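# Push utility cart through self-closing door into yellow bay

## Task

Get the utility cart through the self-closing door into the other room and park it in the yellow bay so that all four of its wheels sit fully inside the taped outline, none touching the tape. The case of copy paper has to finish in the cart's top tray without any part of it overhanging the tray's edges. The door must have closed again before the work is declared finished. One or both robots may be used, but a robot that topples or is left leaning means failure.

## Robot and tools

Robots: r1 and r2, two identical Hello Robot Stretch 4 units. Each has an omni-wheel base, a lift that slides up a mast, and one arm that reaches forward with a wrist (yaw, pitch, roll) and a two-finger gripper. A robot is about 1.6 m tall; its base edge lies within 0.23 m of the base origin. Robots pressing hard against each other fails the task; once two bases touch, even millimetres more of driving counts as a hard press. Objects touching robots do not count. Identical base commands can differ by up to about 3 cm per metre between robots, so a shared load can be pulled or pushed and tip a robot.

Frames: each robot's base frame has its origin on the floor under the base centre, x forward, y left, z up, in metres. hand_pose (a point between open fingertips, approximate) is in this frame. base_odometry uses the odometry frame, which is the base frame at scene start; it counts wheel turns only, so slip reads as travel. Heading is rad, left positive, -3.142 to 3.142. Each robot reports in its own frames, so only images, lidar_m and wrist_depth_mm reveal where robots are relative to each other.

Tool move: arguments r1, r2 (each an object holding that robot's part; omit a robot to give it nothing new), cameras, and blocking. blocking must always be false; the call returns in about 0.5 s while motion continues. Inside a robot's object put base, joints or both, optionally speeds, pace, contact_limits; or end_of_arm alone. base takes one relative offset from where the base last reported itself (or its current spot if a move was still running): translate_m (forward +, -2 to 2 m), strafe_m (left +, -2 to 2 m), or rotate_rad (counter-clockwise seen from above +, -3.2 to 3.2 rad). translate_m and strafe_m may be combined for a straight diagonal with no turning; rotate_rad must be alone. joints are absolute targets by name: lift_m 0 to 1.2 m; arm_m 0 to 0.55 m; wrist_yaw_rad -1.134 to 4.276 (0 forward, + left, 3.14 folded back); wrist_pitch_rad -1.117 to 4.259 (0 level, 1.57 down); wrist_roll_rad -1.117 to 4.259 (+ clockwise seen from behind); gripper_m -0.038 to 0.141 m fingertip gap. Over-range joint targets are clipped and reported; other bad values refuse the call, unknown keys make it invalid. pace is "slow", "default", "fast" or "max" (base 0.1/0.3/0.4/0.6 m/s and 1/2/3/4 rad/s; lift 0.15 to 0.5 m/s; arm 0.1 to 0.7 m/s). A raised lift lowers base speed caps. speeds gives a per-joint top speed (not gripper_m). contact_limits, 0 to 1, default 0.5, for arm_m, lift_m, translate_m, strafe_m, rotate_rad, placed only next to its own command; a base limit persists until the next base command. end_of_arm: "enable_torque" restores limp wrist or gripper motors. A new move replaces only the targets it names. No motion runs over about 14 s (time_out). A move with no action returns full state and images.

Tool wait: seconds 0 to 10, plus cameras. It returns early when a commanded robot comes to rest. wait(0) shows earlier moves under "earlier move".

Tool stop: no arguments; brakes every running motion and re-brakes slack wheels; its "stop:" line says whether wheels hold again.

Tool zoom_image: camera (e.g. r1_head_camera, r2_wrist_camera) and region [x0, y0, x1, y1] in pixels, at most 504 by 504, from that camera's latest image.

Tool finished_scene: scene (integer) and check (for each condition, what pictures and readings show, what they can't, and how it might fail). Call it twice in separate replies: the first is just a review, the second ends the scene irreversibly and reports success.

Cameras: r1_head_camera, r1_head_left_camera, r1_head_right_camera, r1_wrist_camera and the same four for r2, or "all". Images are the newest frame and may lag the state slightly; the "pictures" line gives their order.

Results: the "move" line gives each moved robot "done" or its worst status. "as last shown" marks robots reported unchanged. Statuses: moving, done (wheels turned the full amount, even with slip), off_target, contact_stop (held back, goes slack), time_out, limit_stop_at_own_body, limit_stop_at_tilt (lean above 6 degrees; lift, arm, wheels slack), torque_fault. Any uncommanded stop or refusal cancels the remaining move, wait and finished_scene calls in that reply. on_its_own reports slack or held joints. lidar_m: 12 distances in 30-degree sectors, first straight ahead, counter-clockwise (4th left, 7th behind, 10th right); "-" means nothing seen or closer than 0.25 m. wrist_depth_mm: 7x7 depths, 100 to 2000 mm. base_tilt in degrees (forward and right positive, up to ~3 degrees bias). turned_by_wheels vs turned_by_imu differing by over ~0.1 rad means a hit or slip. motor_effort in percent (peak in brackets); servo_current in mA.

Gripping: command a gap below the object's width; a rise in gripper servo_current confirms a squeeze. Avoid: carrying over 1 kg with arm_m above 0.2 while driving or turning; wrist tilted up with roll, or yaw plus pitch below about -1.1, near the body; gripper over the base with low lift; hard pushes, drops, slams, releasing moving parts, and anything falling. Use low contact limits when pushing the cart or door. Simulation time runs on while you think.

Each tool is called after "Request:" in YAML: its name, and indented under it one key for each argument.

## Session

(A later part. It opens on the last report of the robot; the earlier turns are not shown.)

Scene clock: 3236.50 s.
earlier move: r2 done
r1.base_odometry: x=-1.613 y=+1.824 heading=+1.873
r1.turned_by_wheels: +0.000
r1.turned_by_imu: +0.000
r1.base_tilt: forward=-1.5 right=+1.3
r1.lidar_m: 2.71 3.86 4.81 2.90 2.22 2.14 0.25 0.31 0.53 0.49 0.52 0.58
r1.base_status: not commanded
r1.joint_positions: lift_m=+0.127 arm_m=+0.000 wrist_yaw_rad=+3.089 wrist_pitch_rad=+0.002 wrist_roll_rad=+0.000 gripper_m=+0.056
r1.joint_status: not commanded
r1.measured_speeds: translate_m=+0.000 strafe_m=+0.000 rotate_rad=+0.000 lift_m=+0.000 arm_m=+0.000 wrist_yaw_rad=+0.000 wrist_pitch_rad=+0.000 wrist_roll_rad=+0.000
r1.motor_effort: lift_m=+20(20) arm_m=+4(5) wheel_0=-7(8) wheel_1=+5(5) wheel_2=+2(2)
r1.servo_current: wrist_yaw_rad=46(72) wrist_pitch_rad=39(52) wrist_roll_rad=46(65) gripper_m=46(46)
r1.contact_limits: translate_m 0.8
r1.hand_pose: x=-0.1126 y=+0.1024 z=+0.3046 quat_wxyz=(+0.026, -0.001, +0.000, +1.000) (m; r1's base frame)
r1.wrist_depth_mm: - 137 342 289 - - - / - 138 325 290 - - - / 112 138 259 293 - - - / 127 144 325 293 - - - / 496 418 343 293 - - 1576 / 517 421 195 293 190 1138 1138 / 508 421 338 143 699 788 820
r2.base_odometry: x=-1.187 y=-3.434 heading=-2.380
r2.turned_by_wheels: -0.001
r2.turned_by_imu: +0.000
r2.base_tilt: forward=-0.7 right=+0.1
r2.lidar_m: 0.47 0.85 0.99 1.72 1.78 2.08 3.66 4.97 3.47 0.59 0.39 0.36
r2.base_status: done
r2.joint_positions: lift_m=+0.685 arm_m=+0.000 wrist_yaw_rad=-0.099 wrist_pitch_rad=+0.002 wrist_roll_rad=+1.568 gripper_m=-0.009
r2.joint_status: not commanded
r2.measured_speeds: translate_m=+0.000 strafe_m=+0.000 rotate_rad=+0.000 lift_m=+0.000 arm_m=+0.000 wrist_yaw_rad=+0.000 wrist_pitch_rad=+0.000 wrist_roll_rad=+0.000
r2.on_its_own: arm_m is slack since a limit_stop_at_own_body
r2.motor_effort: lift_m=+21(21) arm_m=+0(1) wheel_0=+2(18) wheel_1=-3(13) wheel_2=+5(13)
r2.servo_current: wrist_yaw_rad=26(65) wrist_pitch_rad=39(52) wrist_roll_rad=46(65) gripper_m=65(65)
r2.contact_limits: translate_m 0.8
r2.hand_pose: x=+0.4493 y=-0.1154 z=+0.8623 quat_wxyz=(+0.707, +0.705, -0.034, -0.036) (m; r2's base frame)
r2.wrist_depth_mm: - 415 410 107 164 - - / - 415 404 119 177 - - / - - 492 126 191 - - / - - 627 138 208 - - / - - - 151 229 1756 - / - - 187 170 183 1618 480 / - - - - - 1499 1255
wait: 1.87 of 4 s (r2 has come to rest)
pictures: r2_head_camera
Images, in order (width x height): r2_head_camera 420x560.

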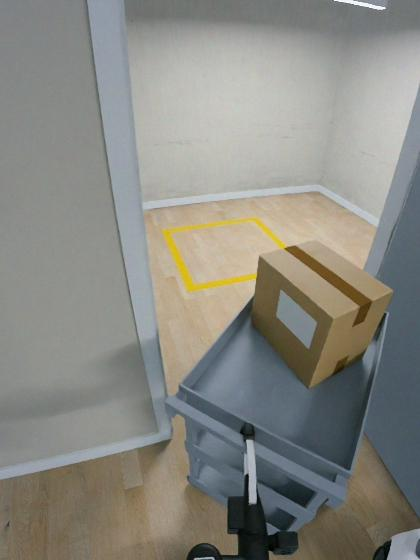

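Request:
move:
  r2: {"base": {"translate_m": -0.285, "strafe_m": -0.161}, "contact_limits": {"translate_m": 0.8}}
  blocking: false
  cameras: []

Request:
wait:
  seconds: 4
  cameras: ["r2_head_camera"]

Request:
zoom_image:
  camera: "r2_head_camera"
  region: [100, 200, 400, 480]

Scene clock: 3334.03 s.
move: r2 moving
r1.base_odometry: x=-1.613 y=+1.824 heading=+1.873
r1.turned_by_wheels: +0.000
r1.turned_by_imu: +0.000
r1.base_tilt: forward=-1.6 right=+1.3
r1.lidar_m: 2.71 3.82 4.81 2.93 2.19 2.15 0.25 0.32 0.57 0.49 0.49 0.58
r1.base_status: not commanded
r1.joint_positions: lift_m=+0.127 arm_m=+0.000 wrist_yaw_rad=+3.089 wrist_pitch_rad=+0.002 wrist_roll_rad=+0.000 gripper_m=+0.056
r1.joint_status: not commanded
r1.measured_speeds: translate_m=+0.000 strafe_m=+0.000 rotate_rad=+0.000 lift_m=+0.000 arm_m=+0.000 wrist_yaw_rad=+0.000 wrist_pitch_rad=+0.000 wrist_roll_rad=+0.000
r1.motor_effort: lift_m=+20(20) arm_m=+4(5) wheel_0=-7(8) wheel_1=+5(5) wheel_2=+2(2)
r1.servo_current: wrist_yaw_rad=59(72) wrist_pitch_rad=46(46) wrist_roll_rad=33(59) gripper_m=33(46)
r1.contact_limits: translate_m 0.8
r1.hand_pose: x=-0.1126 y=+0.1024 z=+0.3046 quat_wxyz=(+0.026, -0.001, +0.000, +1.000) (m; r1's base frame)
r1.wrist_depth_mm: - 137 338 289 - - - / - 138 324 289 - - - / 112 138 260 290 - - - / 127 144 325 291 - - - / 496 415 345 293 - - 1576 / 525 418 194 294 191 1160 1160 / 508 421 338 143 699 778 809
r2.base_odometry: x=-1.177 y=-3.399 heading=-2.380
r2.turned_by_wheels: +0.000
r2.turned_by_imu: +0.000
r2.base_tilt: forward=-0.7 right=+0.1
r2.lidar_m: 0.44 0.87 1.02 1.79 1.79 2.07 3.70 4.93 3.47 0.57 0.41 0.38
r2.base_status: translate_m moving; strafe_m moving
r2.joint_positions: lift_m=+0.685 arm_m=+0.000 wrist_yaw_rad=-0.099 wrist_pitch_rad=+0.002 wrist_roll_rad=+1.568 gripper_m=-0.009
r2.joint_status: not commanded
r2.measured_speeds: translate_m=-0.122 strafe_m=-0.068 rotate_rad=-0.002 lift_m=+0.000 arm_m=+0.000 wrist_yaw_rad=+0.000 wrist_pitch_rad=+0.000 wrist_roll_rad=+0.000
r2.on_its_own: arm_m is slack since a limit_stop_at_own_body
r2.motor_effort: lift_m=+21(21) arm_m=+0(0) wheel_0=-4(5) wheel_1=-11(12) wheel_2=+15(16)
r2.servo_current: wrist_yaw_rad=46(59) wrist_pitch_rad=39(46) wrist_roll_rad=46(52) gripper_m=59(65)
r2.contact_limits: translate_m 0.8
r2.hand_pose: x=+0.4493 y=-0.1154 z=+0.8623 quat_wxyz=(+0.707, +0.705, -0.034, -0.036) (m; r2's base frame)
r2.wrist_depth_mm: - 445 430 114 171 - - / - 404 397 124 181 - - / - - 480 131 195 - - / - - 603 144 213 - - / - - - 154 229 1756 - / - - 187 173 183 1618 496 / - - - - - 1499 1281
pictures: none
No camera images: "cameras" was empty.

Scene clock: 3335.97 s.
earlier move: r2 done
r1.base_odometry: x=-1.613 y=+1.824 heading=+1.873
r1.turned_by_wheels: +0.000
r1.turned_by_imu: +0.000
r1.base_tilt: forward=-1.6 right=+1.3
r1.lidar_m: 0.56 3.86 4.80 2.91 2.21 2.13 0.25 0.33 0.46 0.30 0.27 0.49
r1.base_status: not commanded
r1.joint_positions: lift_m=+0.127 arm_m=+0.000 wrist_yaw_rad=+3.089 wrist_pitch_rad=+0.002 wrist_roll_rad=+0.000 gripper_m=+0.056
r1.joint_status: not commanded
r1.measured_speeds: translate_m=+0.000 strafe_m=+0.000 rotate_rad=+0.000 lift_m=+0.000 arm_m=+0.000 wrist_yaw_rad=+0.000 wrist_pitch_rad=+0.000 wrist_roll_rad=+0.000
r1.motor_effort: lift_m=+20(20) arm_m=+4(5) wheel_0=-7(8) wheel_1=+5(5) wheel_2=+2(3)
r1.servo_current: wrist_yaw_rad=39(72) wrist_pitch_rad=52(52) wrist_roll_rad=46(65) gripper_m=46(46)
r1.contact_limits: translate_m 0.8
r1.hand_pose: x=-0.1126 y=+0.1024 z=+0.3046 quat_wxyz=(+0.026, -0.001, +0.000, +1.000) (m; r1's base frame)
r1.wrist_depth_mm: - 137 340 289 - - - / - 138 324 290 - - - / 112 138 262 290 - - - / 126 144 324 293 - - - / 492 415 342 293 - - 1576 / 525 418 194 293 191 1182 1138 / 508 424 338 143 691 778 820
r2.base_odometry: x=-1.092 y=-3.121 heading=-2.380
r2.turned_by_wheels: +0.000
r2.turned_by_imu: -0.001
r2.base_tilt: forward=-0.6 right=+0.1
r2.lidar_m: 0.40 1.16 1.35 1.86 1.85 2.16 3.72 4.65 3.40 0.64 0.53 0.42
r2.base_status: done
r2.joint_positions: lift_m=+0.685 arm_m=+0.000 wrist_yaw_rad=-0.099 wrist_pitch_rad=+0.002 wrist_roll_rad=+1.568 gripper_m=-0.009
r2.joint_status: not commanded
r2.measured_speeds: translate_m=+0.000 strafe_m=+0.000 rotate_rad=+0.000 lift_m=+0.000 arm_m=+0.000 wrist_yaw_rad=+0.000 wrist_pitch_rad=+0.000 wrist_roll_rad=+0.000
r2.on_its_own: arm_m is slack since a limit_stop_at_own_body
r2.motor_effort: lift_m=+21(21) arm_m=+0(0) wheel_0=-4(9) wheel_1=-2(14) wheel_2=+3(16)
r2.servo_current: wrist_yaw_rad=39(59) wrist_pitch_rad=46(46) wrist_roll_rad=39(72) gripper_m=65(65)
r2.contact_limits: translate_m 0.8
r2.hand_pose: x=+0.4491 y=-0.1156 z=+0.8623 quat_wxyz=(+0.707, +0.705, -0.034, -0.036) (m; r2's base frame)
r2.wrist_depth_mm: - - - 172 231 - - / - - - 173 233 - - / - - 530 175 233 831 - / - - 469 235 235 831 - / - - 521 176 236 842 - / - - 187 177 183 - - / - - - - - - -
wait: 1.93 of 4 s (r2 has come to rest)
pictures: r2_head_camera
Images, in order (width x height): r2_head_camera 420x560.

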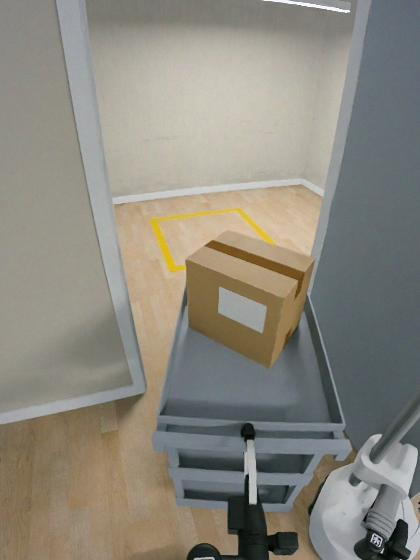

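Scaled by 1.680 from the camera's 420x560 image, which has a finer 1200x1600 frame.

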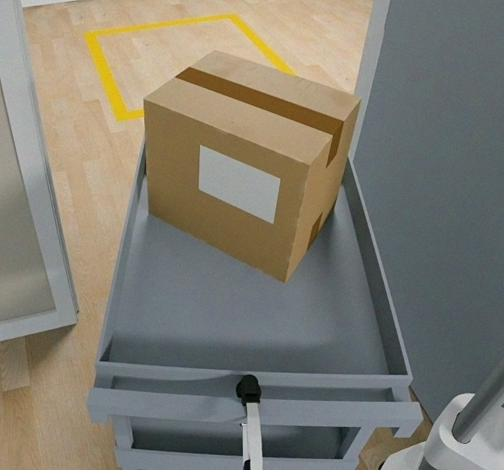

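Request:
move:
  r2: {"base": {"translate_m": 0.2, "strafe_m": -0.012}, "contact_limits": {"translate_m": 0.8}}
  blocking: false
  cameras: []

Request:
wait:
  seconds: 4
  cameras: ["r2_head_camera"]

Request:
zoom_image:
  camera: "r2_head_camera"
  region: [100, 200, 400, 480]

Scene clock: 3366.83 s.
move: r2 moving
r1.base_odometry: x=-1.613 y=+1.824 heading=+1.873
r1.turned_by_wheels: +0.000
r1.turned_by_imu: +0.000
r1.base_tilt: forward=-1.6 right=+1.3
r1.lidar_m: 0.54 3.84 4.80 2.92 2.21 2.14 0.25 0.34 0.48 0.31 0.27 0.48
r1.base_status: not commanded
r1.joint_positions: lift_m=+0.127 arm_m=+0.000 wrist_yaw_rad=+3.089 wrist_pitch_rad=+0.002 wrist_roll_rad=+0.000 gripper_m=+0.056
r1.joint_status: not commanded
r1.measured_speeds: translate_m=+0.000 strafe_m=+0.000 rotate_rad=+0.000 lift_m=+0.000 arm_m=+0.000 wrist_yaw_rad=+0.000 wrist_pitch_rad=+0.000 wrist_roll_rad=+0.000
r1.motor_effort: lift_m=+20(20) arm_m=+4(5) wheel_0=-7(8) wheel_1=+5(5) wheel_2=+2(2)
r1.servo_current: wrist_yaw_rad=59(72) wrist_pitch_rad=46(52) wrist_roll_rad=65(72) gripper_m=46(46)
r1.contact_limits: translate_m 0.8
r1.hand_pose: x=-0.1126 y=+0.1024 z=+0.3046 quat_wxyz=(+0.026, -0.001, +0.000, +1.000) (m; r1's base frame)
r1.wrist_depth_mm: - 137 338 290 - - - / - 138 325 291 - - - / 112 138 260 291 - - - / 126 144 324 294 - - - / 496 415 343 293 - - 1618 / 521 421 194 293 191 1182 1138 / 508 424 338 143 699 768 809
r2.base_odometry: x=-1.116 y=-3.141 heading=-2.379
r2.turned_by_wheels: +0.000
r2.turned_by_imu: +0.001
r2.base_tilt: forward=-0.7 right=+0.1
r2.lidar_m: 0.40 1.13 1.31 1.87 1.85 2.17 3.75 4.68 3.36 0.58 0.52 0.42
r2.base_status: translate_m moving; strafe_m moving
r2.joint_positions: lift_m=+0.685 arm_m=+0.000 wrist_yaw_rad=-0.100 wrist_pitch_rad=+0.002 wrist_roll_rad=+1.568 gripper_m=-0.009
r2.joint_status: not commanded
r2.measured_speeds: translate_m=+0.123 strafe_m=-0.009 rotate_rad=+0.007 lift_m=+0.000 arm_m=+0.000 wrist_yaw_rad=+0.000 wrist_pitch_rad=+0.000 wrist_roll_rad=+0.000
r2.on_its_own: arm_m is slack since a limit_stop_at_own_body
r2.motor_effort: lift_m=+21(21) arm_m=+0(1) wheel_0=+9(11) wheel_1=+7(9) wheel_2=-14(15)
r2.servo_current: wrist_yaw_rad=39(59) wrist_pitch_rad=39(46) wrist_roll_rad=52(52) gripper_m=59(65)
r2.contact_limits: translate_m 0.8
r2.hand_pose: x=+0.4491 y=-0.1157 z=+0.8623 quat_wxyz=(+0.707, +0.705, -0.034, -0.036) (m; r2's base frame)
r2.wrist_depth_mm: - - - 169 227 - - / - - - 171 229 768 - / - - 517 172 231 - - / - - 473 233 233 842 - / - - 530 175 235 842 - / - - 188 176 183 - - / - - - - - - 517
pictures: none
No camera images: "cameras" was empty.

Scene clock: 3368.40 s.
earlier move: r2 done
r1.base_odometry: x=-1.613 y=+1.824 heading=+1.873
r1.turned_by_wheels: +0.000
r1.turned_by_imu: +0.000
r1.base_tilt: forward=-1.6 right=+1.3
r1.lidar_m: 0.60 3.87 4.81 2.93 2.20 2.14 0.25 0.31 0.46 0.34 0.45 0.44
r1.base_status: not commanded
r1.joint_positions: lift_m=+0.127 arm_m=+0.000 wrist_yaw_rad=+3.089 wrist_pitch_rad=+0.002 wrist_roll_rad=+0.000 gripper_m=+0.056
r1.joint_status: not commanded
r1.measured_speeds: translate_m=+0.000 strafe_m=+0.000 rotate_rad=+0.000 lift_m=+0.000 arm_m=+0.000 wrist_yaw_rad=+0.000 wrist_pitch_rad=+0.000 wrist_roll_rad=+0.000
r1.motor_effort: lift_m=+20(20) arm_m=+4(5) wheel_0=-7(8) wheel_1=+5(5) wheel_2=+2(2)
r1.servo_current: wrist_yaw_rad=59(72) wrist_pitch_rad=39(52) wrist_roll_rad=52(72) gripper_m=39(52)
r1.contact_limits: translate_m 0.8
r1.hand_pose: x=-0.1126 y=+0.1024 z=+0.3046 quat_wxyz=(+0.026, -0.001, +0.000, +1.000) (m; r1's base frame)
r1.wrist_depth_mm: - 137 338 290 - - - / - 137 325 290 - - - / 112 138 260 293 - - - / 126 145 325 293 - - - / 492 415 343 296 - - 1576 / 521 421 195 294 191 1160 1138 / 504 418 342 144 699 778 831
r2.base_odometry: x=-1.245 y=-3.250 heading=-2.380
r2.turned_by_wheels: +0.000
r2.turned_by_imu: -0.001
r2.base_tilt: forward=-0.7 right=+0.1
r2.lidar_m: 0.37 0.96 1.13 1.91 1.93 2.23 3.84 4.85 3.28 0.44 0.44 0.42
r2.base_status: done
r2.joint_positions: lift_m=+0.685 arm_m=+0.000 wrist_yaw_rad=-0.102 wrist_pitch_rad=+0.002 wrist_roll_rad=+1.568 gripper_m=-0.009
r2.joint_status: not commanded
r2.measured_speeds: translate_m=+0.000 strafe_m=+0.000 rotate_rad=+0.000 lift_m=+0.000 arm_m=+0.000 wrist_yaw_rad=+0.000 wrist_pitch_rad=+0.000 wrist_roll_rad=+0.000
r2.on_its_own: arm_m is slack since a limit_stop_at_own_body
r2.motor_effort: lift_m=+21(21) arm_m=+0(1) wheel_0=+2(13) wheel_1=+3(9) wheel_2=-3(18)
r2.servo_current: wrist_yaw_rad=52(59) wrist_pitch_rad=39(52) wrist_roll_rad=46(59) gripper_m=65(65)
r2.contact_limits: translate_m 0.8
r2.hand_pose: x=+0.4488 y=-0.1164 z=+0.8623 quat_wxyz=(+0.707, +0.705, -0.035, -0.037) (m; r2's base frame)
r2.wrist_depth_mm: - - - 173 231 - - / - - - 174 233 809 - / - - 539 175 234 831 - / - - 473 234 235 831 - / - - 517 176 236 831 - / - - 189 177 182 - - / - - - - - - -
wait: 1.57 of 4 s (r2 has come to rest)
pictures: r2_head_camera
Images, in order (width x height): r2_head_camera 420x560.

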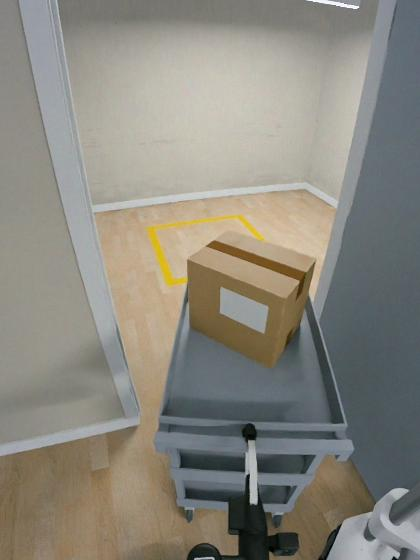

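Scaled by 1.680 from the camera's 420x560 image, which has a finer 1200x1600 frame.

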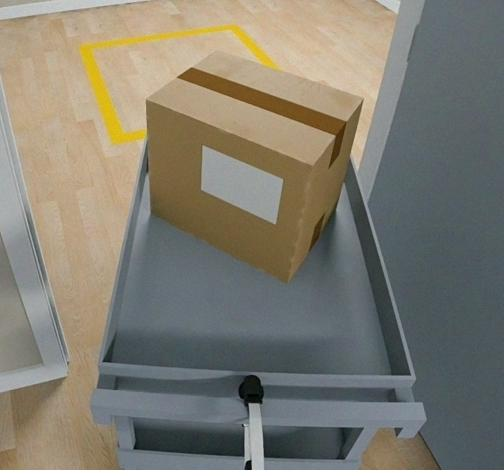

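Request:
move:
  r2: {"base": {"translate_m": 0.3, "strafe_m": -0.027}, "contact_limits": {"translate_m": 0.8}}
  blocking: false
  cameras: []

Request:
wait:
  seconds: 4
  cameras: ["r2_head_camera"]

Request:
zoom_image:
  camera: "r2_head_camera"
  region: [100, 200, 400, 480]

Scene clock: 3385.57 s.
move: r2 moving
r1.base_odometry: x=-1.613 y=+1.824 heading=+1.873
r1.turned_by_wheels: +0.000
r1.turned_by_imu: +0.000
r1.base_tilt: forward=-1.5 right=+1.3
r1.lidar_m: 2.72 3.87 4.80 2.93 2.21 2.15 0.25 0.31 0.46 0.35 0.44 0.44
r1.base_status: not commanded
r1.joint_positions: lift_m=+0.127 arm_m=+0.000 wrist_yaw_rad=+3.089 wrist_pitch_rad=+0.002 wrist_roll_rad=+0.000 gripper_m=+0.056
r1.joint_status: not commanded
r1.measured_speeds: translate_m=+0.000 strafe_m=+0.000 rotate_rad=+0.000 lift_m=+0.000 arm_m=+0.000 wrist_yaw_rad=+0.000 wrist_pitch_rad=+0.000 wrist_roll_rad=+0.000
r1.motor_effort: lift_m=+20(20) arm_m=+4(4) wheel_0=-7(8) wheel_1=+5(5) wheel_2=+2(2)
r1.servo_current: wrist_yaw_rad=39(59) wrist_pitch_rad=39(46) wrist_roll_rad=52(65) gripper_m=39(46)
r1.contact_limits: translate_m 0.8
r1.hand_pose: x=-0.1126 y=+0.1024 z=+0.3046 quat_wxyz=(+0.026, -0.001, +0.000, +1.000) (m; r1's base frame)
r1.wrist_depth_mm: - 137 342 289 - - - / - 138 324 289 - - - / 112 138 259 291 - - - / 126 144 327 293 - - - / 492 418 343 293 - - 1618 / 521 421 195 293 190 1160 1138 / 508 424 338 143 699 778 820
r2.base_odometry: x=-1.270 y=-3.269 heading=-2.380
r2.turned_by_wheels: +0.000
r2.turned_by_imu: +0.000
r2.base_tilt: forward=-0.7 right=+0.1
r2.lidar_m: 0.40 0.95 1.06 1.91 1.93 2.24 3.90 4.85 3.27 0.41 0.43 0.42
r2.base_status: translate_m moving; strafe_m moving
r2.joint_positions: lift_m=+0.685 arm_m=+0.000 wrist_yaw_rad=-0.103 wrist_pitch_rad=+0.002 wrist_roll_rad=+1.568 gripper_m=-0.009
r2.joint_status: not commanded
r2.measured_speeds: translate_m=+0.121 strafe_m=-0.013 rotate_rad=+0.001 lift_m=+0.000 arm_m=+0.000 wrist_yaw_rad=+0.000 wrist_pitch_rad=+0.000 wrist_roll_rad=+0.000
r2.on_its_own: arm_m is slack since a limit_stop_at_own_body
r2.motor_effort: lift_m=+21(21) arm_m=+0(1) wheel_0=+8(11) wheel_1=+7(8) wheel_2=-17(18)
r2.servo_current: wrist_yaw_rad=46(65) wrist_pitch_rad=39(46) wrist_roll_rad=39(59) gripper_m=59(65)
r2.contact_limits: translate_m 0.8
r2.hand_pose: x=+0.4488 y=-0.1165 z=+0.8623 quat_wxyz=(+0.707, +0.705, -0.035, -0.037) (m; r2's base frame)
r2.wrist_depth_mm: - - - 173 232 - - / - - - 174 235 788 - / - - 544 174 234 842 - / - - 473 235 235 842 - / - - 521 175 236 842 - / - - 187 176 181 - - / - - - - - - -
pictures: none
No camera images: "cameras" was empty.

Scene clock: 3387.63 s.
earlier move: r2 done
r1.base_odometry: x=-1.613 y=+1.824 heading=+1.873
r1.turned_by_wheels: +0.000
r1.turned_by_imu: +0.000
r1.base_tilt: forward=-1.6 right=+1.3
r1.lidar_m: 2.70 3.87 4.81 2.93 2.20 2.12 0.25 0.34 0.58 0.46 0.40 0.47
r1.base_status: not commanded
r1.joint_positions: lift_m=+0.127 arm_m=+0.000 wrist_yaw_rad=+3.089 wrist_pitch_rad=+0.002 wrist_roll_rad=+0.000 gripper_m=+0.056
r1.joint_status: not commanded
r1.measured_speeds: translate_m=+0.000 strafe_m=+0.000 rotate_rad=+0.000 lift_m=+0.000 arm_m=+0.000 wrist_yaw_rad=+0.000 wrist_pitch_rad=+0.000 wrist_roll_rad=+0.000
r1.motor_effort: lift_m=+20(20) arm_m=+4(5) wheel_0=-7(8) wheel_1=+5(5) wheel_2=+2(3)
r1.servo_current: wrist_yaw_rad=46(65) wrist_pitch_rad=46(52) wrist_roll_rad=39(72) gripper_m=46(46)
r1.contact_limits: translate_m 0.8
r1.hand_pose: x=-0.1126 y=+0.1024 z=+0.3046 quat_wxyz=(+0.026, -0.001, +0.000, +1.000) (m; r1's base frame)
r1.wrist_depth_mm: - 138 340 290 - - - / - 138 325 290 - - - / 112 138 259 291 - - - / 126 145 327 291 - - - / 496 415 345 293 - - 1576 / 517 418 194 296 191 1160 1118 / 500 421 338 143 707 778 820
r2.base_odometry: x=-1.481 y=-3.437 heading=-2.380
r2.turned_by_wheels: +0.000
r2.turned_by_imu: +0.000
r2.base_tilt: forward=-0.7 right=+0.1
r2.lidar_m: 0.38 0.72 0.80 1.41 2.01 2.36 4.06 5.13 0.44 0.39 0.76 0.43
r2.base_status: done
r2.joint_positions: lift_m=+0.685 arm_m=+0.000 wrist_yaw_rad=-0.103 wrist_pitch_rad=+0.002 wrist_roll_rad=+1.568 gripper_m=-0.009
r2.joint_status: not commanded
r2.measured_speeds: translate_m=+0.000 strafe_m=+0.000 rotate_rad=+0.000 lift_m=+0.000 arm_m=+0.000 wrist_yaw_rad=+0.000 wrist_pitch_rad=+0.000 wrist_roll_rad=+0.000
r2.on_its_own: arm_m is slack since a limit_stop_at_own_body
r2.motor_effort: lift_m=+21(21) arm_m=+0(1) wheel_0=+0(12) wheel_1=+2(8) wheel_2=-2(18)
r2.servo_current: wrist_yaw_rad=46(72) wrist_pitch_rad=39(46) wrist_roll_rad=46(65) gripper_m=59(65)
r2.contact_limits: translate_m 0.8
r2.hand_pose: x=+0.4488 y=-0.1165 z=+0.8623 quat_wxyz=(+0.707, +0.705, -0.035, -0.037) (m; r2's base frame)
r2.wrist_depth_mm: - - - 181 241 1661 - / - - - 180 241 1708 - / - - 591 179 239 831 - / - - 473 178 238 842 - / - - 504 177 236 - - / - - 187 176 183 - - / - - 603 - - - -
wait: 2.07 of 4 s (r2 has come to rest)
pictures: r2_head_camera
Images, in order (width x height): r2_head_camera 420x560.

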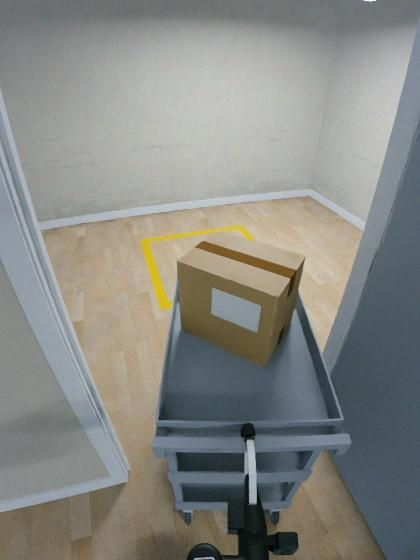

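Scaled by 1.680 from the camera's 420x560 image, which has a finer 1200x1600 frame.

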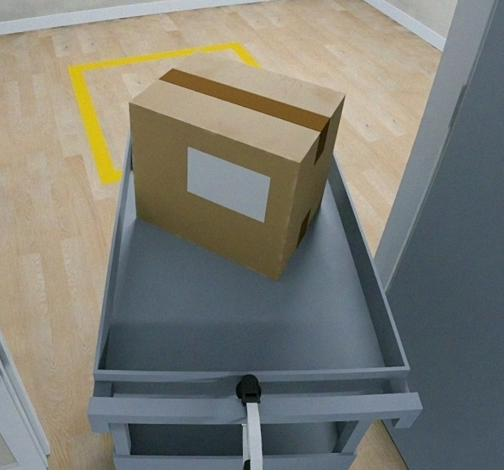

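Request:
zoom_image:
  camera: "r2_head_camera"
  region: [130, 210, 280, 320]

Scaled by 3.360 from the camera's 420x560 image, which has a finer 1200x1600 frame.

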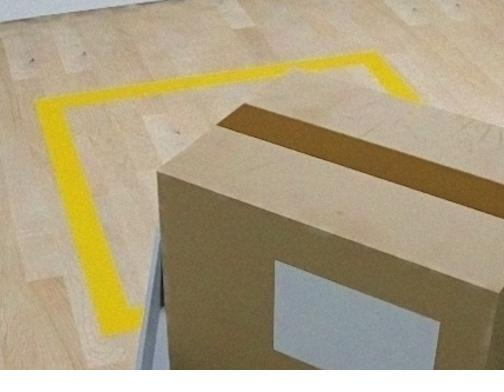

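Request:
move:
  r2: {"base": {"translate_m": 0.347, "strafe_m": -0.038}, "contact_limits": {"translate_m": 0.8}}
  blocking: false
  cameras: []

Request:
wait:
  seconds: 4
  cameras: ["r2_head_camera"]

Request:
zoom_image:
  camera: "r2_head_camera"
  region: [100, 200, 400, 480]

Scene clock: 3424.63 s.
move: r2 moving
r1.base_odometry: x=-1.613 y=+1.824 heading=+1.873
r1.turned_by_wheels: +0.000
r1.turned_by_imu: +0.000
r1.base_tilt: forward=-1.5 right=+1.3
r1.lidar_m: 2.72 3.86 4.81 2.92 2.21 2.13 0.25 0.32 0.59 0.48 0.42 0.48
r1.base_status: not commanded
r1.joint_positions: lift_m=+0.127 arm_m=+0.000 wrist_yaw_rad=+3.089 wrist_pitch_rad=+0.002 wrist_roll_rad=+0.000 gripper_m=+0.056
r1.joint_status: not commanded
r1.measured_speeds: translate_m=+0.000 strafe_m=+0.000 rotate_rad=+0.000 lift_m=+0.000 arm_m=+0.000 wrist_yaw_rad=+0.000 wrist_pitch_rad=+0.000 wrist_roll_rad=+0.000
r1.motor_effort: lift_m=+20(20) arm_m=+4(5) wheel_0=-7(8) wheel_1=+5(5) wheel_2=+2(3)
r1.servo_current: wrist_yaw_rad=52(59) wrist_pitch_rad=52(52) wrist_roll_rad=65(65) gripper_m=39(46)
r1.contact_limits: translate_m 0.8
r1.hand_pose: x=-0.1126 y=+0.1024 z=+0.3046 quat_wxyz=(+0.026, -0.001, +0.000, +1.000) (m; r1's base frame)
r1.wrist_depth_mm: - 137 338 290 - - - / - 138 324 290 - - - / 112 138 260 291 - - - / 127 144 327 293 - - - / 496 418 343 294 - - 1576 / 517 421 195 293 190 1160 1138 / 512 418 336 143 699 778 820
r2.base_odometry: x=-1.506 y=-3.456 heading=-2.380
r2.turned_by_wheels: +0.000
r2.turned_by_imu: +0.001
r2.base_tilt: forward=-0.7 right=+0.1
r2.lidar_m: 0.40 0.69 0.78 1.37 2.03 2.36 4.10 5.13 0.40 0.39 0.74 0.42
r2.base_status: translate_m moving; strafe_m moving
r2.joint_positions: lift_m=+0.685 arm_m=+0.000 wrist_yaw_rad=-0.103 wrist_pitch_rad=+0.002 wrist_roll_rad=+1.568 gripper_m=-0.009
r2.joint_status: not commanded
r2.measured_speeds: translate_m=+0.123 strafe_m=-0.012 rotate_rad=+0.002 lift_m=+0.000 arm_m=+0.000 wrist_yaw_rad=+0.000 wrist_pitch_rad=+0.000 wrist_roll_rad=+0.000
r2.on_its_own: arm_m is slack since a limit_stop_at_own_body
r2.motor_effort: lift_m=+21(21) arm_m=+0(1) wheel_0=+10(11) wheel_1=+9(9) wheel_2=-16(16)
r2.servo_current: wrist_yaw_rad=52(59) wrist_pitch_rad=33(46) wrist_roll_rad=39(59) gripper_m=59(65)
r2.contact_limits: translate_m 0.8
r2.hand_pose: x=+0.4488 y=-0.1165 z=+0.8623 quat_wxyz=(+0.707, +0.705, -0.035, -0.037) (m; r2's base frame)
r2.wrist_depth_mm: - - - 182 243 1661 1229 / - - - 180 242 1708 - / - - 603 179 240 831 - / - - 473 179 238 842 - / - - 508 178 237 - - / - - 190 176 184 - - / - - 591 - 236 - -
pictures: none
No camera images: "cameras" was empty.

Scene clock: 3426.77 s.
earlier move: r2 done
r1.base_odometry: x=-1.613 y=+1.824 heading=+1.873
r1.turned_by_wheels: +0.000
r1.turned_by_imu: +0.000
r1.base_tilt: forward=-1.6 right=+1.3
r1.lidar_m: 2.72 3.84 4.79 2.96 2.21 2.13 0.25 0.31 0.80 0.51 0.58 2.55
r1.base_status: not commanded
r1.joint_positions: lift_m=+0.127 arm_m=+0.000 wrist_yaw_rad=+3.089 wrist_pitch_rad=+0.002 wrist_roll_rad=+0.000 gripper_m=+0.056
r1.joint_status: not commanded
r1.measured_speeds: translate_m=+0.000 strafe_m=+0.000 rotate_rad=+0.000 lift_m=+0.000 arm_m=+0.000 wrist_yaw_rad=+0.000 wrist_pitch_rad=+0.000 wrist_roll_rad=+0.000
r1.motor_effort: lift_m=+20(20) arm_m=+4(5) wheel_0=-7(8) wheel_1=+5(5) wheel_2=+2(3)
r1.servo_current: wrist_yaw_rad=33(72) wrist_pitch_rad=46(52) wrist_roll_rad=52(78) gripper_m=39(52)
r1.contact_limits: translate_m 0.8
r1.hand_pose: x=-0.1126 y=+0.1024 z=+0.3046 quat_wxyz=(+0.026, -0.001, +0.000, +1.000) (m; r1's base frame)
r1.wrist_depth_mm: - 137 340 290 - - - / - 138 324 290 - - - / 112 138 260 291 - - - / 126 144 325 293 - - - / 496 415 345 293 - - 1576 / 512 424 195 293 190 1160 1118 / 508 421 336 144 699 778 820
r2.base_odometry: x=-1.758 y=-3.649 heading=-2.379
r2.turned_by_wheels: +0.000
r2.turned_by_imu: +0.001
r2.base_tilt: forward=-0.7 right=+0.0
r2.lidar_m: 0.39 0.57 0.46 0.78 2.16 2.50 - 0.54 0.53 0.65 0.65 0.44
r2.base_status: done
r2.joint_positions: lift_m=+0.685 arm_m=+0.000 wrist_yaw_rad=-0.100 wrist_pitch_rad=+0.002 wrist_roll_rad=+1.568 gripper_m=-0.009
r2.joint_status: not commanded
r2.measured_speeds: translate_m=+0.000 strafe_m=+0.000 rotate_rad=+0.000 lift_m=+0.000 arm_m=+0.000 wrist_yaw_rad=+0.000 wrist_pitch_rad=+0.000 wrist_roll_rad=+0.000
r2.on_its_own: arm_m is slack since a limit_stop_at_own_body
r2.motor_effort: lift_m=+21(21) arm_m=+0(1) wheel_0=+4(15) wheel_1=+5(9) wheel_2=-3(16)
r2.servo_current: wrist_yaw_rad=39(59) wrist_pitch_rad=39(46) wrist_roll_rad=46(59) gripper_m=65(65)
r2.contact_limits: translate_m 0.8
r2.hand_pose: x=+0.4490 y=-0.1159 z=+0.8623 quat_wxyz=(+0.707, +0.705, -0.035, -0.036) (m; r2's base frame)
r2.wrist_depth_mm: - - - 192 255 1661 1182 / - - - 190 250 1708 525 / - - - 186 246 820 - / - - 480 183 243 842 - / - - 492 180 238 - - / - - 189 178 183 - - / - - 574 - 231 - -
wait: 2.13 of 4 s (r2 has come to rest)
pictures: r2_head_camera
Images, in order (width x height): r2_head_camera 420x560.

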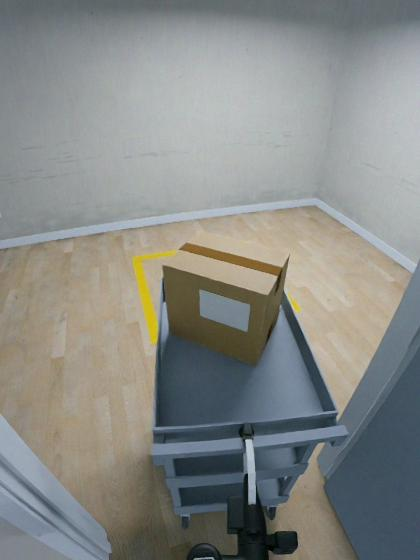

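Scaled by 1.680 from the camera's 420x560 image, which has a finer 1200x1600 frame.

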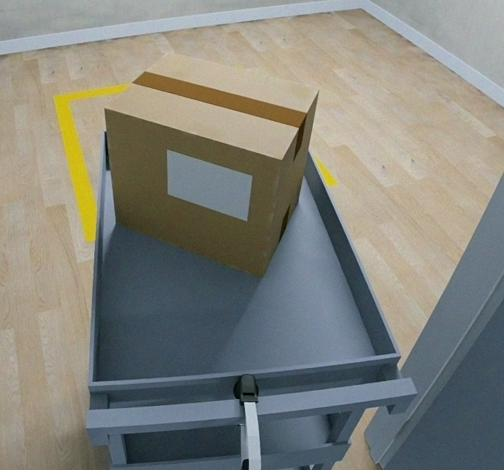

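Request:
wait:
  seconds: 0
  cameras: ["r2_head_camera", "r2_wrist_camera"]

Scene clock: 3463.03 s.
r1.base_odometry: x=-1.613 y=+1.824 heading=+1.873
r1.turned_by_wheels: +0.000
r1.turned_by_imu: +0.000
r1.base_tilt: forward=-1.6 right=+1.3
r1.lidar_m: 2.71 3.89 4.80 2.95 2.21 2.15 0.25 0.32 0.78 0.51 0.58 2.55
r1.base_status: not commanded
r1.joint_positions: lift_m=+0.127 arm_m=+0.000 wrist_yaw_rad=+3.089 wrist_pitch_rad=+0.002 wrist_roll_rad=+0.000 gripper_m=+0.056
r1.joint_status: not commanded
r1.measured_speeds: translate_m=+0.000 strafe_m=+0.000 rotate_rad=+0.000 lift_m=+0.000 arm_m=+0.000 wrist_yaw_rad=+0.000 wrist_pitch_rad=+0.000 wrist_roll_rad=+0.000
r1.motor_effort: lift_m=+20(20) arm_m=+4(5) wheel_0=-7(8) wheel_1=+5(5) wheel_2=+2(3)
r1.servo_current: wrist_yaw_rad=46(72) wrist_pitch_rad=46(52) wrist_roll_rad=46(78) gripper_m=46(52)
r1.contact_limits: translate_m 0.8
r1.hand_pose: x=-0.1126 y=+0.1024 z=+0.3046 quat_wxyz=(+0.026, -0.001, +0.000, +1.000) (m; r1's base frame)
r1.wrist_depth_mm: - 137 340 287 - - - / - 138 325 290 - - - / 112 138 262 290 - - - / 127 144 327 291 - - - / 492 415 343 293 - - 1618 / 521 418 195 293 190 1160 1118 / 508 424 338 143 699 778 831
r2.base_odometry: x=-1.758 y=-3.649 heading=-2.379
r2.turned_by_wheels: +0.000
r2.turned_by_imu: +0.000
r2.base_tilt: forward=-0.7 right=+0.1
r2.lidar_m: 0.37 0.58 0.46 0.77 2.17 2.52 - 0.55 0.51 0.65 0.62 0.42
r2.base_status: done
r2.joint_positions: lift_m=+0.685 arm_m=+0.000 wrist_yaw_rad=-0.100 wrist_pitch_rad=+0.002 wrist_roll_rad=+1.568 gripper_m=-0.009
r2.joint_status: not commanded
r2.measured_speeds: translate_m=+0.000 strafe_m=+0.000 rotate_rad=+0.000 lift_m=+0.000 arm_m=+0.000 wrist_yaw_rad=+0.000 wrist_pitch_rad=+0.000 wrist_roll_rad=+0.000
r2.on_its_own: arm_m is slack since a limit_stop_at_own_body
r2.motor_effort: lift_m=+21(21) arm_m=+0(1) wheel_0=+4(15) wheel_1=+5(9) wheel_2=-3(16)
r2.servo_current: wrist_yaw_rad=52(59) wrist_pitch_rad=46(46) wrist_roll_rad=39(59) gripper_m=65(65)
r2.contact_limits: translate_m 0.8
r2.hand_pose: x=+0.4490 y=-0.1159 z=+0.8623 quat_wxyz=(+0.707, +0.705, -0.035, -0.036) (m; r2's base frame)
r2.wrist_depth_mm: - - - 193 256 1708 1160 / - - - 190 252 1708 525 / - - - 186 248 831 - / - - 480 183 243 831 - / - - 492 180 239 - - / - - 189 178 183 - - / - - 569 - 232 - -
pictures: r2_head_camera, r2_wrist_camera
Images, in order (width x height): r2_head_camera 420x560, r2_wrist_camera 616x392.

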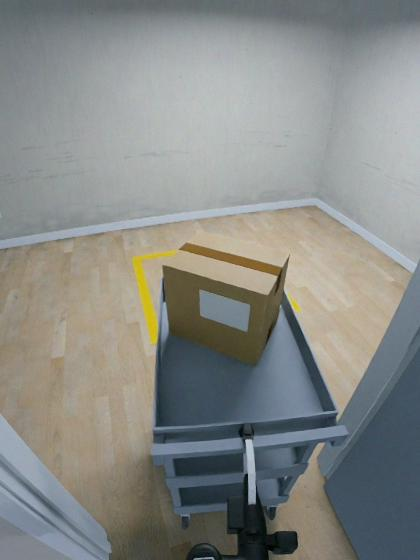

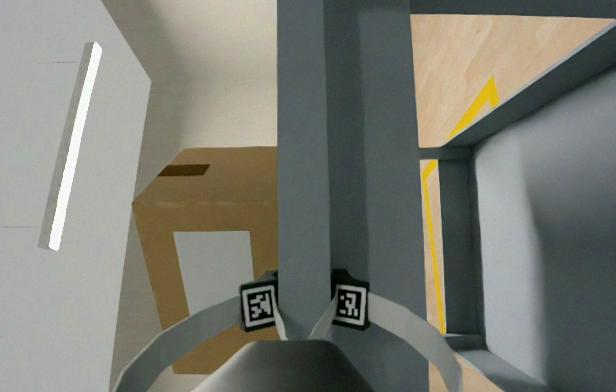

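Request:
zoom_image:
  camera: "r2_head_camera"
  region: [110, 220, 330, 380]

Request:
zoom_image:
  camera: "r2_head_camera"
  region: [130, 390, 400, 560]

Scaled by 2.291 from the camera's 420x560 image, which has a finer 1200x1600 frame.

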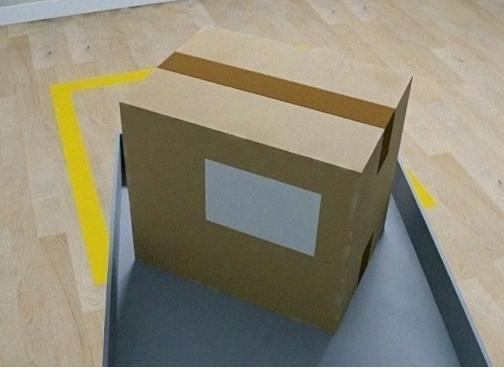

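Scaled by 1.867 from the camera's 420x560 image, which has a finer 1200x1600 frame.

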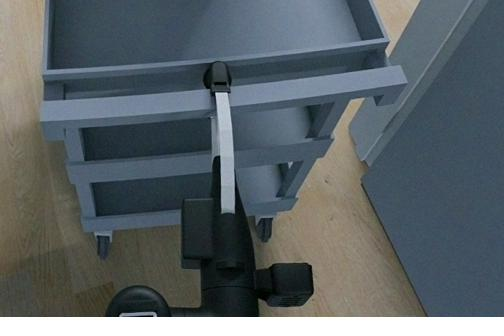

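Request:
zoom_image:
  camera: "r2_head_camera"
  region: [270, 270, 330, 330]

Scaled by 8.400 from the camera's 420x560 image, which has a finer 1200x1600 frame.

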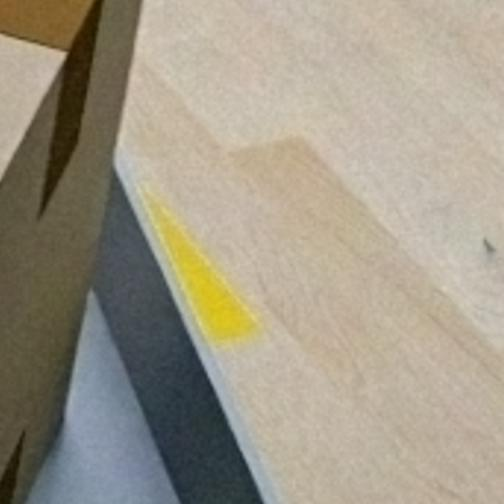

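Request:
zoom_image:
  camera: "r2_head_camera"
  region: [0, 380, 180, 560]

Request:
wait:
  seconds: 0
  cameras: ["r2_head_left_camera"]

Scaled by 2.800 from the camera's 420x560 image, which has a finer 1200x1600 frame.

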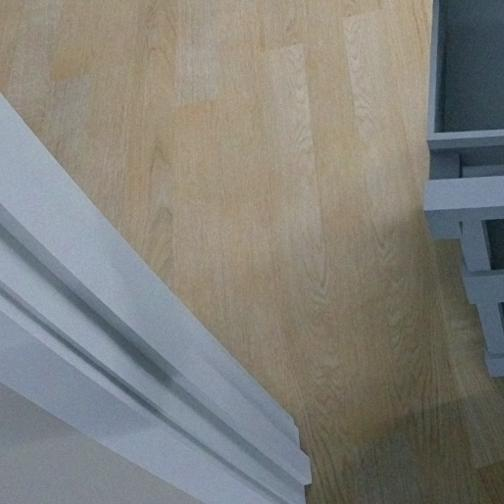

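Scene clock: 3507.67 s.
r1.base_odometry: x=-1.613 y=+1.824 heading=+1.873
r1.turned_by_wheels: +0.000
r1.turned_by_imu: +0.000
r1.base_tilt: forward=-1.6 right=+1.3
r1.lidar_m: 2.71 3.86 4.79 2.92 2.21 2.14 0.25 0.33 0.79 0.51 0.59 2.55
r1.base_status: not commanded
r1.joint_positions: lift_m=+0.127 arm_m=+0.000 wrist_yaw_rad=+3.089 wrist_pitch_rad=+0.002 wrist_roll_rad=+0.000 gripper_m=+0.056
r1.joint_status: not commanded
r1.measured_speeds: translate_m=+0.000 strafe_m=+0.000 rotate_rad=+0.000 lift_m=+0.000 arm_m=+0.000 wrist_yaw_rad=+0.000 wrist_pitch_rad=+0.000 wrist_roll_rad=+0.000
r1.motor_effort: lift_m=+20(20) arm_m=+4(5) wheel_0=-7(8) wheel_1=+5(5) wheel_2=+2(3)
r1.servo_current: wrist_yaw_rad=59(72) wrist_pitch_rad=46(52) wrist_roll_rad=65(78) gripper_m=39(52)
r1.contact_limits: translate_m 0.8
r1.hand_pose: x=-0.1126 y=+0.1024 z=+0.3046 quat_wxyz=(+0.026, -0.001, +0.000, +1.000) (m; r1's base frame)
r1.wrist_depth_mm: - 137 342 289 - - - / - 137 324 289 - - - / 112 138 262 293 - - - / 126 144 324 290 - - - / 500 415 345 294 - - 1576 / 521 418 195 293 190 1182 1138 / 508 418 340 144 707 778 820
r2.base_odometry: x=-1.758 y=-3.649 heading=-2.379
r2.turned_by_wheels: +0.000
r2.turned_by_imu: +0.000
r2.base_tilt: forward=-0.7 right=+0.0
r2.lidar_m: 0.39 0.58 0.49 0.74 2.15 2.50 - 0.57 0.54 0.64 0.65 0.43
r2.base_status: done
r2.joint_positions: lift_m=+0.685 arm_m=+0.000 wrist_yaw_rad=-0.100 wrist_pitch_rad=+0.002 wrist_roll_rad=+1.568 gripper_m=-0.009
r2.joint_status: not commanded
r2.measured_speeds: translate_m=+0.000 strafe_m=+0.000 rotate_rad=+0.000 lift_m=+0.000 arm_m=+0.000 wrist_yaw_rad=+0.000 wrist_pitch_rad=+0.000 wrist_roll_rad=+0.000
r2.on_its_own: arm_m is slack since a limit_stop_at_own_body
r2.motor_effort: lift_m=+21(21) arm_m=+0(1) wheel_0=+4(15) wheel_1=+5(9) wheel_2=-3(16)
r2.servo_current: wrist_yaw_rad=52(59) wrist_pitch_rad=39(46) wrist_roll_rad=52(59) gripper_m=59(65)
r2.contact_limits: translate_m 0.8
r2.hand_pose: x=+0.4490 y=-0.1159 z=+0.8623 quat_wxyz=(+0.707, +0.705, -0.035, -0.036) (m; r2's base frame)
r2.wrist_depth_mm: - - - 193 256 1661 1182 / - - - 190 252 1661 525 / - - - 186 247 842 - / - - 473 183 242 842 - / - - 496 180 238 - - / - - 189 178 184 - - / - - 569 - 231 - -
pictures: r2_head_left_camera
Images, in order (width x height): r2_head_left_camera 420x672.

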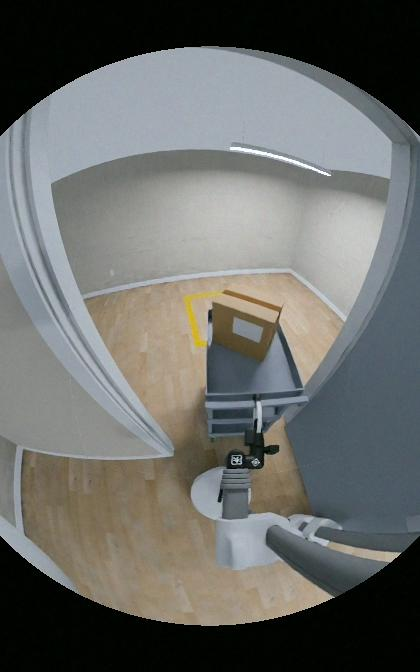

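Request:
zoom_image:
  camera: "r2_head_left_camera"
  region: [60, 360, 360, 630]

Scaled by 1.680 from the camera's 420x672 image, which has a finer 600x960 frame.

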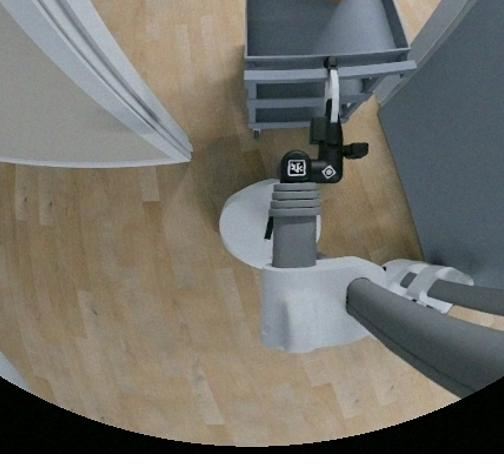

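Request:
move:
  blocking: false
  r2: {"base": {"translate_m": 0.42, "strafe_m": -0.035}, "contact_limits": {"translate_m": 0.8}}
  cameras: []

Request:
wait:
  seconds: 3
  cameras: ["r2_head_camera"]

Scene clock: 3571.97 s.
move: r2 moving
r1.base_odometry: x=-1.613 y=+1.824 heading=+1.873
r1.turned_by_wheels: +0.000
r1.turned_by_imu: +0.000
r1.base_tilt: forward=-1.6 right=+1.3
r1.lidar_m: 2.70 3.86 4.78 2.93 2.22 2.15 0.25 0.35 0.72 0.51 0.66 2.56
r1.base_status: not commanded
r1.joint_positions: lift_m=+0.127 arm_m=+0.000 wrist_yaw_rad=+3.089 wrist_pitch_rad=+0.002 wrist_roll_rad=+0.000 gripper_m=+0.056
r1.joint_status: not commanded
r1.measured_speeds: translate_m=+0.000 strafe_m=+0.000 rotate_rad=+0.000 lift_m=+0.000 arm_m=+0.000 wrist_yaw_rad=+0.000 wrist_pitch_rad=+0.000 wrist_roll_rad=+0.000
r1.motor_effort: lift_m=+20(20) arm_m=+4(4) wheel_0=-7(8) wheel_1=+5(5) wheel_2=+2(2)
r1.servo_current: wrist_yaw_rad=59(59) wrist_pitch_rad=33(52) wrist_roll_rad=33(59) gripper_m=39(46)
r1.contact_limits: translate_m 0.8
r1.hand_pose: x=-0.1126 y=+0.1024 z=+0.3046 quat_wxyz=(+0.026, -0.001, +0.000, +1.000) (m; r1's base frame)
r1.wrist_depth_mm: - 137 340 287 - - - / - 138 325 291 - - - / 112 138 259 291 - - - / 127 144 327 291 - - - / 496 415 345 293 - - 1618 / 521 418 195 293 191 1182 1138 / 508 421 336 143 691 778 820
r2.base_odometry: x=-1.783 y=-3.669 heading=-2.379
r2.turned_by_wheels: +0.000
r2.turned_by_imu: +0.001
r2.base_tilt: forward=-0.7 right=+0.0
r2.lidar_m: 0.36 3.28 0.46 0.71 2.16 2.47 - 0.55 0.54 0.62 0.64 0.45
r2.base_status: translate_m moving; strafe_m moving
r2.joint_positions: lift_m=+0.685 arm_m=+0.000 wrist_yaw_rad=-0.100 wrist_pitch_rad=+0.002 wrist_roll_rad=+1.568 gripper_m=-0.009
r2.joint_status: not commanded
r2.measured_speeds: translate_m=+0.120 strafe_m=-0.011 rotate_rad=-0.004 lift_m=+0.000 arm_m=+0.000 wrist_yaw_rad=+0.000 wrist_pitch_rad=+0.000 wrist_roll_rad=+0.000
r2.on_its_own: arm_m is slack since a limit_stop_at_own_body
r2.motor_effort: lift_m=+21(21) arm_m=+0(0) wheel_0=+9(11) wheel_1=+9(9) wheel_2=-15(15)
r2.servo_current: wrist_yaw_rad=46(59) wrist_pitch_rad=46(46) wrist_roll_rad=46(59) gripper_m=59(65)
r2.contact_limits: translate_m 0.8
r2.hand_pose: x=+0.4490 y=-0.1159 z=+0.8623 quat_wxyz=(+0.707, +0.705, -0.035, -0.036) (m; r2's base frame)
r2.wrist_depth_mm: - - - 195 259 1576 1160 / - - - 191 254 1661 525 / - - - 188 249 842 - / - - 488 183 244 854 - / - - 488 180 238 - - / - - 188 177 184 - - / - - 564 - 230 - -
pictures: none
No camera images: "cameras" was empty.

Scene clock: 3574.37 s.
earlier move: r2 done
r1.base_odometry: x=-1.613 y=+1.824 heading=+1.873
r1.turned_by_wheels: +0.000
r1.turned_by_imu: +0.000
r1.base_tilt: forward=-1.6 right=+1.3
r1.lidar_m: 2.72 3.86 4.81 2.95 2.22 2.15 0.25 0.31 0.81 0.83 1.49 2.56
r1.base_status: not commanded
r1.joint_positions: lift_m=+0.127 arm_m=+0.000 wrist_yaw_rad=+3.089 wrist_pitch_rad=+0.002 wrist_roll_rad=+0.000 gripper_m=+0.056
r1.joint_status: not commanded
r1.measured_speeds: translate_m=+0.000 strafe_m=+0.000 rotate_rad=+0.000 lift_m=+0.000 arm_m=+0.000 wrist_yaw_rad=+0.000 wrist_pitch_rad=+0.000 wrist_roll_rad=+0.000
r1.motor_effort: lift_m=+20(20) arm_m=+4(5) wheel_0=-7(8) wheel_1=+5(5) wheel_2=+2(3)
r1.servo_current: wrist_yaw_rad=39(72) wrist_pitch_rad=39(52) wrist_roll_rad=39(65) gripper_m=39(46)
r1.contact_limits: translate_m 0.8
r1.hand_pose: x=-0.1126 y=+0.1024 z=+0.3046 quat_wxyz=(+0.026, -0.001, +0.000, +1.000) (m; r1's base frame)
r1.wrist_depth_mm: - 138 338 291 - - - / - 138 325 291 - - - / 112 138 259 291 - - - / 127 144 327 293 - - - / 496 415 345 293 - - 1576 / 517 418 194 293 191 1138 1160 / 504 421 340 144 707 778 809
r2.base_odometry: x=-2.086 y=-3.914 heading=-2.379
r2.turned_by_wheels: +0.000
r2.turned_by_imu: +0.000
r2.base_tilt: forward=-0.7 right=+0.1
r2.lidar_m: 0.33 2.93 2.65 0.41 0.45 2.66 - 0.81 0.61 0.52 0.57 0.44
r2.base_status: done
r2.joint_positions: lift_m=+0.685 arm_m=+0.000 wrist_yaw_rad=-0.100 wrist_pitch_rad=+0.002 wrist_roll_rad=+1.568 gripper_m=-0.009
r2.joint_status: not commanded
r2.measured_speeds: translate_m=+0.000 strafe_m=+0.000 rotate_rad=+0.000 lift_m=+0.000 arm_m=+0.000 wrist_yaw_rad=+0.000 wrist_pitch_rad=+0.000 wrist_roll_rad=+0.000
r2.on_its_own: arm_m is slack since a limit_stop_at_own_body
r2.motor_effort: lift_m=+21(21) arm_m=+0(1) wheel_0=+1(12) wheel_1=+4(9) wheel_2=-5(17)
r2.servo_current: wrist_yaw_rad=39(59) wrist_pitch_rad=33(46) wrist_roll_rad=39(65) gripper_m=59(65)
r2.contact_limits: translate_m 0.8
r2.hand_pose: x=+0.4490 y=-0.1159 z=+0.8623 quat_wxyz=(+0.707, +0.705, -0.035, -0.036) (m; r2's base frame)
r2.wrist_depth_mm: - - - 215 283 303 314 / - - - 206 272 1756 1182 / - - - 197 259 1708 - / - - 580 189 250 842 - / - - 480 184 242 842 - / - - 188 178 183 - - / - - - - 227 - -
wait: 2.40 of 3 s (r2 has come to rest)
pictures: r2_head_camera
Images, in order (width x height): r2_head_camera 420x560.

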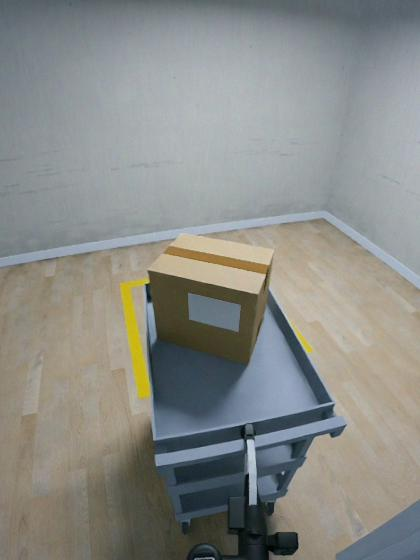

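Request:
zoom_image:
  camera: "r2_head_camera"
  region: [100, 260, 340, 420]

Scaled by 2.100 from the camera's 420x560 image, which has a finer 1200x1600 frame.

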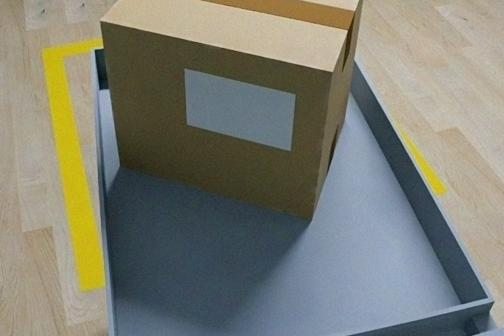

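Request:
move:
  blocking: false
  r2: {"base": {"translate_m": -0.275, "strafe_m": 0.11}, "contact_limits": {"translate_m": 0.8}}
  cameras: []

Request:
wait:
  seconds: 3
  cameras: ["r2_head_camera"]

Scene clock: 3694.87 s.
move: r2 moving
r1.base_odometry: x=-1.613 y=+1.824 heading=+1.873
r1.turned_by_wheels: +0.000
r1.turned_by_imu: +0.000
r1.base_tilt: forward=-1.5 right=+1.3
r1.lidar_m: 2.70 3.85 4.81 2.94 2.21 2.15 0.25 0.34 0.77 0.78 1.48 2.56
r1.base_status: not commanded
r1.joint_positions: lift_m=+0.127 arm_m=+0.000 wrist_yaw_rad=+3.089 wrist_pitch_rad=+0.002 wrist_roll_rad=+0.000 gripper_m=+0.056
r1.joint_status: not commanded
r1.measured_speeds: translate_m=+0.000 strafe_m=+0.000 rotate_rad=+0.000 lift_m=+0.000 arm_m=+0.000 wrist_yaw_rad=+0.000 wrist_pitch_rad=+0.000 wrist_roll_rad=+0.000
r1.motor_effort: lift_m=+20(20) arm_m=+4(5) wheel_0=-7(8) wheel_1=+5(5) wheel_2=+2(3)
r1.servo_current: wrist_yaw_rad=72(72) wrist_pitch_rad=39(46) wrist_roll_rad=59(65) gripper_m=39(46)
r1.contact_limits: translate_m 0.8
r1.hand_pose: x=-0.1126 y=+0.1024 z=+0.3046 quat_wxyz=(+0.026, -0.001, +0.000, +1.000) (m; r1's base frame)
r1.wrist_depth_mm: - 137 338 289 - - - / - 137 322 290 - - - / 112 138 262 291 - - - / 127 144 327 291 - - - / 492 415 345 293 - - 1576 / 521 421 195 293 191 1182 1138 / 504 421 340 143 699 778 809
r2.base_odometry: x=-2.055 y=-3.901 heading=-2.380
r2.turned_by_wheels: +0.000
r2.turned_by_imu: +0.000
r2.base_tilt: forward=-0.7 right=+0.1
r2.lidar_m: 0.36 2.96 2.64 0.39 2.32 2.67 - 0.79 0.64 0.54 0.55 0.43
r2.base_status: translate_m moving; strafe_m moving
r2.joint_positions: lift_m=+0.685 arm_m=+0.000 wrist_yaw_rad=-0.100 wrist_pitch_rad=+0.002 wrist_roll_rad=+1.568 gripper_m=-0.009
r2.joint_status: not commanded
r2.measured_speeds: translate_m=-0.122 strafe_m=+0.049 rotate_rad=-0.003 lift_m=+0.000 arm_m=+0.000 wrist_yaw_rad=+0.000 wrist_pitch_rad=+0.000 wrist_roll_rad=+0.000
r2.on_its_own: arm_m is slack since a limit_stop_at_own_body
r2.motor_effort: lift_m=+21(21) arm_m=+0(1) wheel_0=-10(14) wheel_1=-6(7) wheel_2=+13(14)
r2.servo_current: wrist_yaw_rad=46(52) wrist_pitch_rad=39(46) wrist_roll_rad=46(59) gripper_m=59(65)
r2.contact_limits: translate_m 0.8
r2.hand_pose: x=+0.4490 y=-0.1159 z=+0.8623 quat_wxyz=(+0.707, +0.705, -0.035, -0.036) (m; r2's base frame)
r2.wrist_depth_mm: - - - 211 278 1397 1098 / - - - 204 268 1708 1098 / - - - 195 257 1808 - / - - 559 188 248 842 - / - - 480 183 241 831 - / - - 189 178 181 - - / - - - - 227 - -
pictures: none
No camera images: "cameras" was empty.

Scene clock: 3721.67 s.
earlier move: r2 done
r1.base_odometry: x=-1.613 y=+1.824 heading=+1.873
r1.turned_by_wheels: +0.000
r1.turned_by_imu: +0.000
r1.base_tilt: forward=-1.6 right=+1.3
r1.lidar_m: 2.73 3.87 4.80 2.92 2.18 2.13 0.25 0.32 0.80 0.64 1.47 2.55
r1.base_status: not commanded
r1.joint_positions: lift_m=+0.127 arm_m=+0.000 wrist_yaw_rad=+3.089 wrist_pitch_rad=+0.002 wrist_roll_rad=+0.000 gripper_m=+0.056
r1.joint_status: not commanded
r1.measured_speeds: translate_m=+0.000 strafe_m=+0.000 rotate_rad=+0.000 lift_m=+0.000 arm_m=+0.000 wrist_yaw_rad=+0.000 wrist_pitch_rad=+0.000 wrist_roll_rad=+0.000
r1.motor_effort: lift_m=+20(20) arm_m=+4(5) wheel_0=-7(8) wheel_1=+5(5) wheel_2=+2(3)
r1.servo_current: wrist_yaw_rad=59(72) wrist_pitch_rad=39(46) wrist_roll_rad=46(65) gripper_m=46(52)
r1.contact_limits: translate_m 0.8
r1.hand_pose: x=-0.1126 y=+0.1024 z=+0.3046 quat_wxyz=(+0.026, -0.001, +0.000, +1.000) (m; r1's base frame)
r1.wrist_depth_mm: - 137 342 290 - - - / - 138 324 290 - - - / 112 138 260 291 - - - / 126 145 329 291 - - - / 496 415 343 293 - - 1618 / 525 418 195 294 190 1182 1160 / 504 421 338 143 707 778 820
r2.base_odometry: x=-1.811 y=-3.804 heading=-2.380
r2.turned_by_wheels: +0.000
r2.turned_by_imu: +0.001
r2.base_tilt: forward=-0.7 right=+0.0
r2.lidar_m: 0.40 3.17 0.31 0.46 2.12 2.45 - 0.69 0.70 0.70 0.70 0.45
r2.base_status: done
r2.joint_positions: lift_m=+0.685 arm_m=+0.000 wrist_yaw_rad=-0.097 wrist_pitch_rad=+0.002 wrist_roll_rad=+1.568 gripper_m=-0.009
r2.joint_status: not commanded
r2.measured_speeds: translate_m=+0.000 strafe_m=+0.000 rotate_rad=+0.000 lift_m=+0.000 arm_m=+0.000 wrist_yaw_rad=+0.000 wrist_pitch_rad=+0.000 wrist_roll_rad=+0.000
r2.on_its_own: arm_m is slack since a limit_stop_at_own_body
r2.motor_effort: lift_m=+21(21) arm_m=-1(1) wheel_0=-1(17) wheel_1=-5(8) wheel_2=+3(17)
r2.servo_current: wrist_yaw_rad=46(59) wrist_pitch_rad=46(52) wrist_roll_rad=46(59) gripper_m=59(72)
r2.contact_limits: translate_m 0.8
r2.hand_pose: x=+0.4494 y=-0.1150 z=+0.8623 quat_wxyz=(+0.707, +0.705, -0.034, -0.035) (m; r2's base frame)
r2.wrist_depth_mm: - - - 174 233 1661 1205 / - - - 175 236 1576 - / - - 549 176 236 831 - / - - 469 236 236 831 - / - - 521 177 236 842 - / - - 187 177 183 - - / - - - - - - -
wait: 0.00 of 3 s (r2 has come to rest)
pictures: r2_head_camera
Images, in order (width x height): r2_head_camera 420x560.

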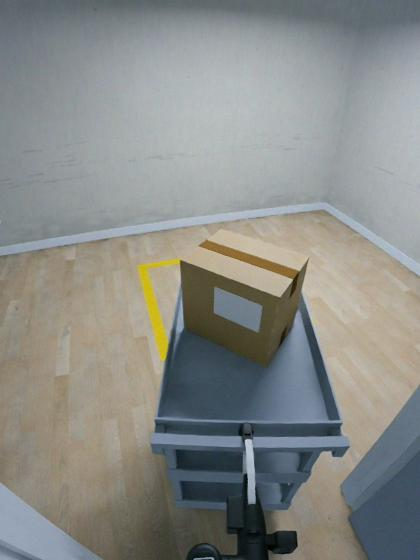

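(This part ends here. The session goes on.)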